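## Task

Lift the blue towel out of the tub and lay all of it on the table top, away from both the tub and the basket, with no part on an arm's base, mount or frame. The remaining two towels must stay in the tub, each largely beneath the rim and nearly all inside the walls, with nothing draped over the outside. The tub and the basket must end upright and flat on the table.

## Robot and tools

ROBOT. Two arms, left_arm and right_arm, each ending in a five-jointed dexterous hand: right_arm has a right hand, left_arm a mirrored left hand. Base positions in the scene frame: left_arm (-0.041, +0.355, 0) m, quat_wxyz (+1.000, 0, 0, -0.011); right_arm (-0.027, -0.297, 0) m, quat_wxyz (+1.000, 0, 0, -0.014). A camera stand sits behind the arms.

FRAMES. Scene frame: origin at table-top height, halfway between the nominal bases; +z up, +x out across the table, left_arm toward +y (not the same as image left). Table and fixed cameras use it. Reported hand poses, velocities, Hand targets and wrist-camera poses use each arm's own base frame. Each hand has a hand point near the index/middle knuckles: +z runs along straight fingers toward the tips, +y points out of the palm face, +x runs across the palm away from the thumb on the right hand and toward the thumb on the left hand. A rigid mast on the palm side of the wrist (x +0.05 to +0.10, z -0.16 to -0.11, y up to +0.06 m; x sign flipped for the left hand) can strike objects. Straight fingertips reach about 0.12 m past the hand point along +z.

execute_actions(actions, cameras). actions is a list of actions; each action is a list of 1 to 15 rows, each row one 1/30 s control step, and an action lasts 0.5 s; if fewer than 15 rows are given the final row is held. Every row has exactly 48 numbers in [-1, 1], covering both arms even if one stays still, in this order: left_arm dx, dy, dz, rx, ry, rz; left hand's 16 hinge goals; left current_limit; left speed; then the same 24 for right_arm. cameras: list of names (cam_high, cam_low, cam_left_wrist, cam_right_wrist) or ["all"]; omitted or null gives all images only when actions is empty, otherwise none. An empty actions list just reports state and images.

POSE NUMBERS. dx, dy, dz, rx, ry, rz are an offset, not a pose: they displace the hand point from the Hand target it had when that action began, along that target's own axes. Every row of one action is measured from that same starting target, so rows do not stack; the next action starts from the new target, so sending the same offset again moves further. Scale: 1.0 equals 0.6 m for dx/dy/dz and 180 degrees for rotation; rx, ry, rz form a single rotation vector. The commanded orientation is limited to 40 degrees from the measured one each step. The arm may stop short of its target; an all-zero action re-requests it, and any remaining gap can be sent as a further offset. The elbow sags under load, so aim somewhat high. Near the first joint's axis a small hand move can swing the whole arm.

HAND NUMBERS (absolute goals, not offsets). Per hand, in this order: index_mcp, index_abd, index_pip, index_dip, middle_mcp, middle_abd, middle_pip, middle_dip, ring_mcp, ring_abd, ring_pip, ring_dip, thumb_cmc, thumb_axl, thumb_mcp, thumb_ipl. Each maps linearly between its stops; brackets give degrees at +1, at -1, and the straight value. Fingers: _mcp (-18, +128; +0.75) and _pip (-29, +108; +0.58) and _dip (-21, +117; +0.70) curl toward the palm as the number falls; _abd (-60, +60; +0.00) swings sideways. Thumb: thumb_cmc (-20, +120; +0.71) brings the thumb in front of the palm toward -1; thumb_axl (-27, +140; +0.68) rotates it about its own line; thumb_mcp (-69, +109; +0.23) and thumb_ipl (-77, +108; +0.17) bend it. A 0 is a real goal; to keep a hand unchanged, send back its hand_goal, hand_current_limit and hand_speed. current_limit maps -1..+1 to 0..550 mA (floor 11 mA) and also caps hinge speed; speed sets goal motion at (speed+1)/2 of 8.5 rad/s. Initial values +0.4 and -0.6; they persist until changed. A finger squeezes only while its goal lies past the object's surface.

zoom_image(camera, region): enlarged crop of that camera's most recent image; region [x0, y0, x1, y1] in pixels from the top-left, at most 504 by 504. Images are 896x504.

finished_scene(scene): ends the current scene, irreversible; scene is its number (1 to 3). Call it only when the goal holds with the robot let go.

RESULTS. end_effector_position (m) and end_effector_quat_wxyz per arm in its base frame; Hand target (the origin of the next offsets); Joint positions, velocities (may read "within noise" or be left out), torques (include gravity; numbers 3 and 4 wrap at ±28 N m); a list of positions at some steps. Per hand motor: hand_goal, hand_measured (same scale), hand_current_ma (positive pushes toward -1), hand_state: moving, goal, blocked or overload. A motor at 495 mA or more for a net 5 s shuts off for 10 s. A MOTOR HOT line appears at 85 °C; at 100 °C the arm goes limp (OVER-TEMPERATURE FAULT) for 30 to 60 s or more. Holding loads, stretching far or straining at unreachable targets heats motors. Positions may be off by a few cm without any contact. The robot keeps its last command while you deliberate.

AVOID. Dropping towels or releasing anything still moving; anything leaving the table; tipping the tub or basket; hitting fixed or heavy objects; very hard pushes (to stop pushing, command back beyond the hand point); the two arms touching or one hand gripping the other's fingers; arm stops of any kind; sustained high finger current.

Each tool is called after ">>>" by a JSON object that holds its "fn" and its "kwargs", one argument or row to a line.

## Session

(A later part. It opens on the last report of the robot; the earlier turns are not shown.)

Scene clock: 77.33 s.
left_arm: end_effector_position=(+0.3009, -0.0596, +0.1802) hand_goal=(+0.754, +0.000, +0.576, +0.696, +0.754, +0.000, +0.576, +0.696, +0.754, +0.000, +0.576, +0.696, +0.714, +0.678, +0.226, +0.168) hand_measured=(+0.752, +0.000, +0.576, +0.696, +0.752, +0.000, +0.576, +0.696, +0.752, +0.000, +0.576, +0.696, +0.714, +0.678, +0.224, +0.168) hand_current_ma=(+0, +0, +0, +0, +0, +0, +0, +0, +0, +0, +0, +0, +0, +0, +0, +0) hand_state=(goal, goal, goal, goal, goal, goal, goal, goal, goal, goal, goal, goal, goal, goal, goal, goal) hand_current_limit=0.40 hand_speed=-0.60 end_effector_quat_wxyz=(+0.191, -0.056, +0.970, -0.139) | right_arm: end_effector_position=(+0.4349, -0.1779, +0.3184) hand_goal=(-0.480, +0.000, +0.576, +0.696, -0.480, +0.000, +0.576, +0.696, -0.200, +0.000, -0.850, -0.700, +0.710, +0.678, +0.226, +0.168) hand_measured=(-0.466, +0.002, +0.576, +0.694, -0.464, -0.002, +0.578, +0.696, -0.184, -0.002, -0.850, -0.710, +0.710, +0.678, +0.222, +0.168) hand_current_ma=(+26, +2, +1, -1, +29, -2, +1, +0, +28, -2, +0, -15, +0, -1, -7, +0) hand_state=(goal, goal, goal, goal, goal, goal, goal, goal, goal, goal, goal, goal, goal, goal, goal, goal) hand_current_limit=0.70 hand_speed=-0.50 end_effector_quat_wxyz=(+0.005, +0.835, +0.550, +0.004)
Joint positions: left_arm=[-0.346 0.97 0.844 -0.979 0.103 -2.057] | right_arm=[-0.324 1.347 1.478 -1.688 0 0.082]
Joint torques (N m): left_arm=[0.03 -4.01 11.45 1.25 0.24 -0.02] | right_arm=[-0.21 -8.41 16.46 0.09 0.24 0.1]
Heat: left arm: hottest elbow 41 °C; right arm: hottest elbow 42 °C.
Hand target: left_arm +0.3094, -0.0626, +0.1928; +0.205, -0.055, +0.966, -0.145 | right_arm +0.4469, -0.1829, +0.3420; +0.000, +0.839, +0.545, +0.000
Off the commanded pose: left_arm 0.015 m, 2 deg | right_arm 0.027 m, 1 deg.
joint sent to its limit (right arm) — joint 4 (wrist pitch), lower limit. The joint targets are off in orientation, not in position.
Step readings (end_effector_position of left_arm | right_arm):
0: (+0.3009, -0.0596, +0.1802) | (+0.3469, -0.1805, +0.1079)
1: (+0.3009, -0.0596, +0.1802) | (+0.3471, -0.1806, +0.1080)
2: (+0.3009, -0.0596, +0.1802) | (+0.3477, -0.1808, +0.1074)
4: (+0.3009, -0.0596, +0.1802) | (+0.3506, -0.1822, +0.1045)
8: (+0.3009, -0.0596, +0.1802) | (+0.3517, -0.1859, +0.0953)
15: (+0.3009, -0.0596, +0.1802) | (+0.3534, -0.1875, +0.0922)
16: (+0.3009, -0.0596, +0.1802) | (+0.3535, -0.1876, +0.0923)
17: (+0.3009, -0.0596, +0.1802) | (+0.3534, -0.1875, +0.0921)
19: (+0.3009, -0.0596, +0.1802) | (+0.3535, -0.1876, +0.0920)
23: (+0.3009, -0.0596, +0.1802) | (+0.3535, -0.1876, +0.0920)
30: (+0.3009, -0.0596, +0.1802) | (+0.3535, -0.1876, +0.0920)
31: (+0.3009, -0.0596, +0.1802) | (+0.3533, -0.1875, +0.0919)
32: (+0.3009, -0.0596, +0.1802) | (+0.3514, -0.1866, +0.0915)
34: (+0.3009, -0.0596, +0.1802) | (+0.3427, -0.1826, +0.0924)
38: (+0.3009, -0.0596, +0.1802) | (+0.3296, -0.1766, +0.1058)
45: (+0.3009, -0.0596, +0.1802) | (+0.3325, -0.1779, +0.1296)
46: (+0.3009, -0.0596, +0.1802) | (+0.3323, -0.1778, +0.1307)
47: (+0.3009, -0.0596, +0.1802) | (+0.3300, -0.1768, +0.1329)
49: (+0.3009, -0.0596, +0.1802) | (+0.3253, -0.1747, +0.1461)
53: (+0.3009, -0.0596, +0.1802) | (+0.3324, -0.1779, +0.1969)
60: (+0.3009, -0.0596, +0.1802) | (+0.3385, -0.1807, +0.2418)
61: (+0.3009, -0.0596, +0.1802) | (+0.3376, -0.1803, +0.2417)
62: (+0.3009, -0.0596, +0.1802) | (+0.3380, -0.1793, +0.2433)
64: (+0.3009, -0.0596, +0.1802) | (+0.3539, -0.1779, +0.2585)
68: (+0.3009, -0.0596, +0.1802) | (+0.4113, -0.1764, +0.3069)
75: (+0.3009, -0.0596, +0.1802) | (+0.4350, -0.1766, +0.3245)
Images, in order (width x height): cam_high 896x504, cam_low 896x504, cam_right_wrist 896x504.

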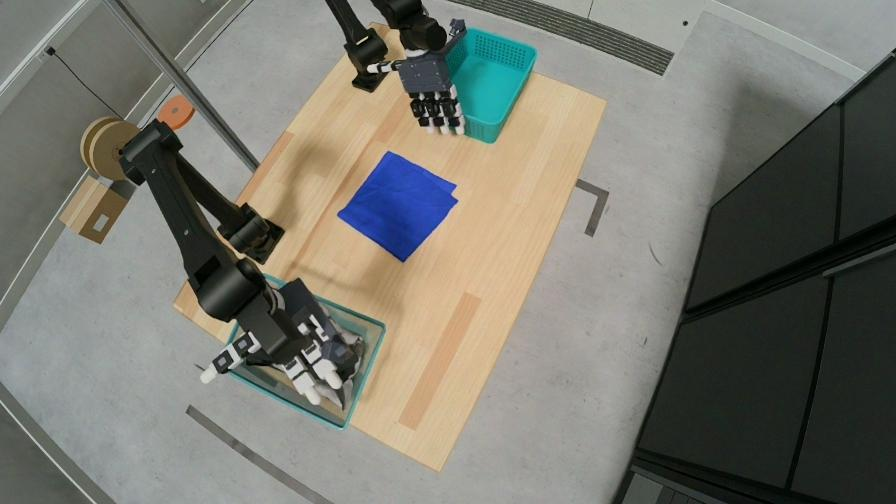

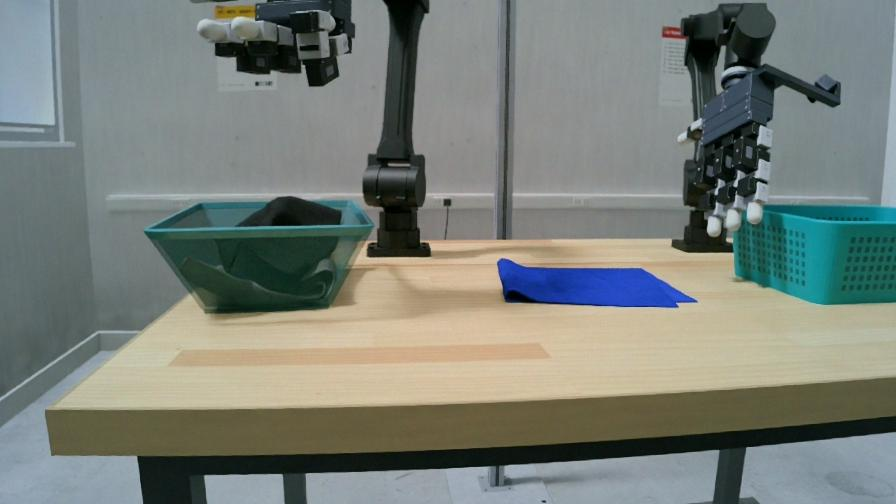

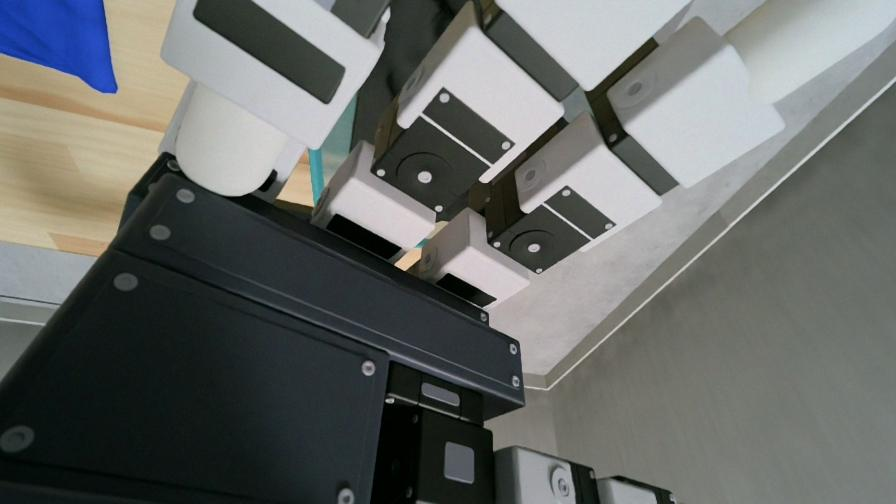

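>>> {"fn": "execute_actions", "kwargs": {
  "actions": [
    [[0,0,0,0,0,0,0.754,0,0.576,0.696,0.754,0,0.576,0.696,0.754,0,0.576,0.696,0.714,0.678,0.226,0.168,0.4,-0.6,0.19,-0.05,0,0,0,0,-0.48,0,0.576,0.696,-0.48,0,0.576,0.696,0.1,0,-0.85,-0.7,0.71,0.678,0.226,0.168,0.7,-0.5]],
    [[0,0,0,0,0,0,0.754,0,0.576,0.696,0.754,0,0.576,0.696,0.754,0,0.576,0.696,0.714,0.678,0.226,0.168,0.4,-0.6,0.17,-0.05,0,0,0,0,-0.48,0,0.576,0.696,-0.48,0,0.576,0.696,0.1,0,-0.4,0,0.71,0.678,0.226,0.168,0.7,-0.5]]
  ],
  "cameras": ["cam_low","cam_high","cam_right_wrist"]
}}

>>> {"fn": "zoom_image", "kwargs": {
  "camera": "cam_high",
  "region": [200, 250, 400, 450]
}}

Scene clock: 79.47 s.
left_arm: end_effector_position=(+0.3009, -0.0596, +0.1802) hand_goal=(+0.754, +0.000, +0.576, +0.696, +0.754, +0.000, +0.576, +0.696, +0.754, +0.000, +0.576, +0.696, +0.714, +0.678, +0.226, +0.168) hand_measured=(+0.752, +0.000, +0.576, +0.696, +0.752, +0.000, +0.576, +0.696, +0.752, +0.000, +0.576, +0.696, +0.714, +0.678, +0.224, +0.168) hand_current_ma=(+0, +0, +0, +0, +0, +0, +0, +0, +0, +0, +0, +0, +0, +0, +0, +0) hand_state=(goal, goal, goal, goal, goal, goal, goal, goal, goal, goal, goal, goal, goal, goal, goal, goal) hand_current_limit=0.40 hand_speed=-0.60 end_effector_quat_wxyz=(+0.191, -0.056, +0.970, -0.139) | right_arm: end_effector_position=(+0.4668, +0.0419, +0.3209) hand_goal=(-0.480, +0.000, +0.576, +0.696, -0.480, +0.000, +0.576, +0.696, +0.100, +0.000, -0.400, +0.000, +0.710, +0.678, +0.226, +0.168) hand_measured=(-0.466, +0.002, +0.576, +0.694, -0.464, +0.000, +0.578, +0.696, +0.106, -0.002, -0.400, -0.002, +0.710, +0.678, +0.222, +0.168) hand_current_ma=(+26, +1, +1, -1, +29, +0, +1, +0, +7, -2, +0, -3, +0, -1, -7, +0) hand_state=(goal, goal, goal, goal, goal, goal, goal, goal, goal, goal, goal, goal, goal, goal, goal, goal) hand_current_limit=0.70 hand_speed=-0.50 end_effector_quat_wxyz=(+0.005, +0.832, +0.555, +0.007)
Joint positions: left_arm=[-0.346 0.97 0.844 -0.979 0.103 -2.057] | right_arm=[0.239 1.403 1.539 -1.689 0.005 0.632]
Joint torques (N m): left_arm=[-0.09 -4.25 11.48 1.2 0.22 -0.01] | right_arm=[-1.14 -9.23 16.1 0.06 0.35 0.11]
Heat: left arm: hottest elbow 41 °C; right arm: hottest elbow 42 °C.
Hand target: left_arm +0.3094, -0.0626, +0.1928; +0.205, -0.055, +0.966, -0.145 | right_arm +0.4799, +0.0388, +0.3420; +0.000, +0.839, +0.545, +0.000
Off the commanded pose: left_arm 0.015 m, 2 deg | right_arm 0.025 m, 2 deg.
joint sent to its limit (right arm) — joint 4 (wrist pitch), lower limit. The joint targets are off in orientation, not in position.
Step readings (end_effector_position of left_arm | right_arm):
0: (+0.3009, -0.0596, +0.1802) | (+0.4349, -0.1779, +0.3184)
1: (+0.3009, -0.0596, +0.1802) | (+0.4351, -0.1772, +0.3184)
2: (+0.3009, -0.0596, +0.1802) | (+0.4361, -0.1737, +0.3185)
4: (+0.3009, -0.0596, +0.1802) | (+0.4417, -0.1547, +0.3185)
8: (+0.3009, -0.0596, +0.1802) | (+0.4572, -0.0847, +0.3181)
15: (+0.3009, -0.0596, +0.1802) | (+0.4579, -0.0574, +0.3183)
16: (+0.3009, -0.0596, +0.1802) | (+0.4574, -0.0580, +0.3183)
17: (+0.3009, -0.0596, +0.1802) | (+0.4568, -0.0564, +0.3185)
19: (+0.3009, -0.0596, +0.1802) | (+0.4570, -0.0407, +0.3198)
23: (+0.3009, -0.0596, +0.1802) | (+0.4619, +0.0203, +0.3228)
30: (+0.3009, -0.0596, +0.1802) | (+0.4672, +0.0450, +0.3203)
Images, in order (width x height): cam_high 896x504, cam_low 896x504, cam_right_wrist 896x504.

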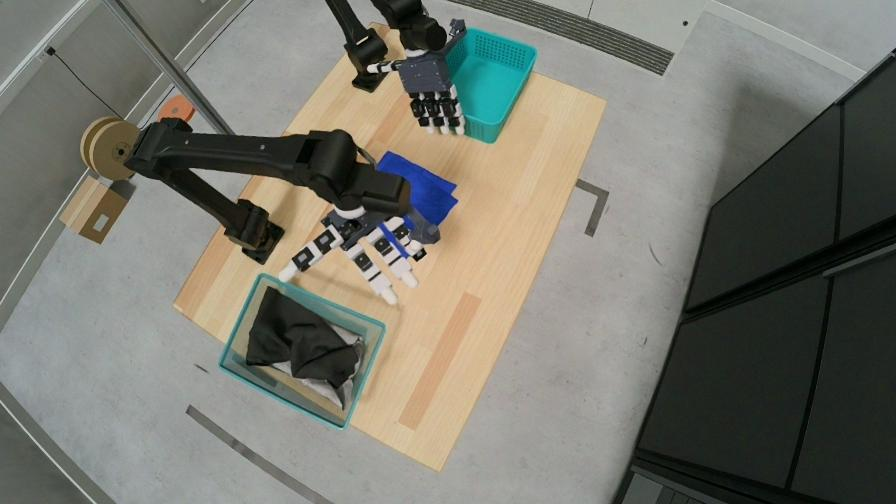

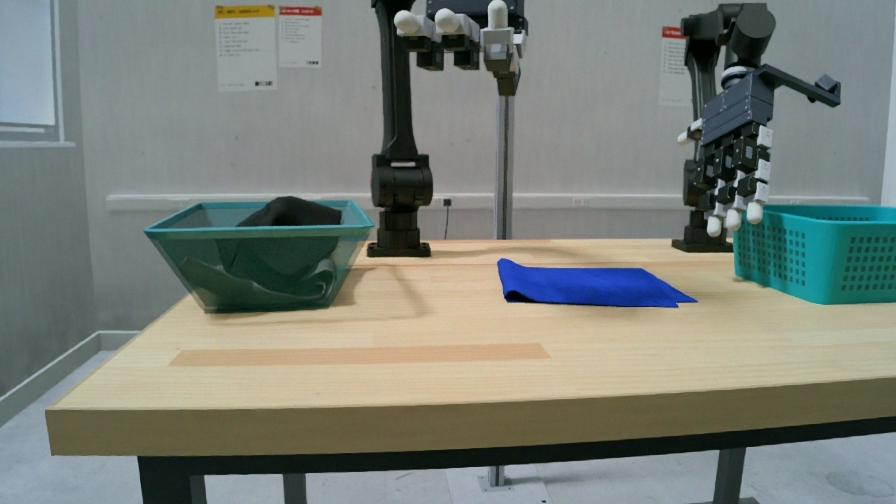

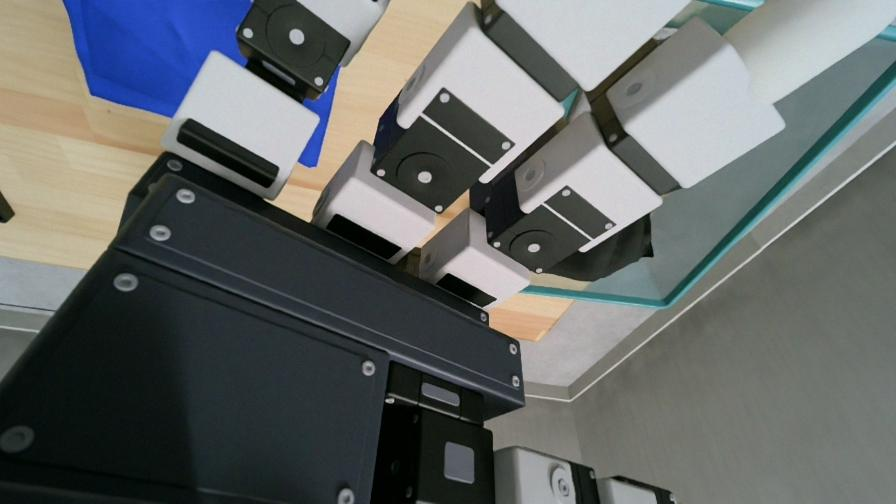

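Scaled by 2.520 from the camera's 896x504 image, which has a finer 1280x720 frame.

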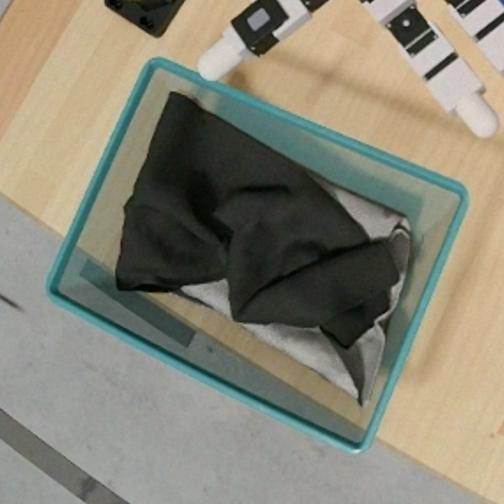

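>>> {"fn": "finished_scene", "kwargs": {
  "scene": 3
}}

The scene is finished: the task was done.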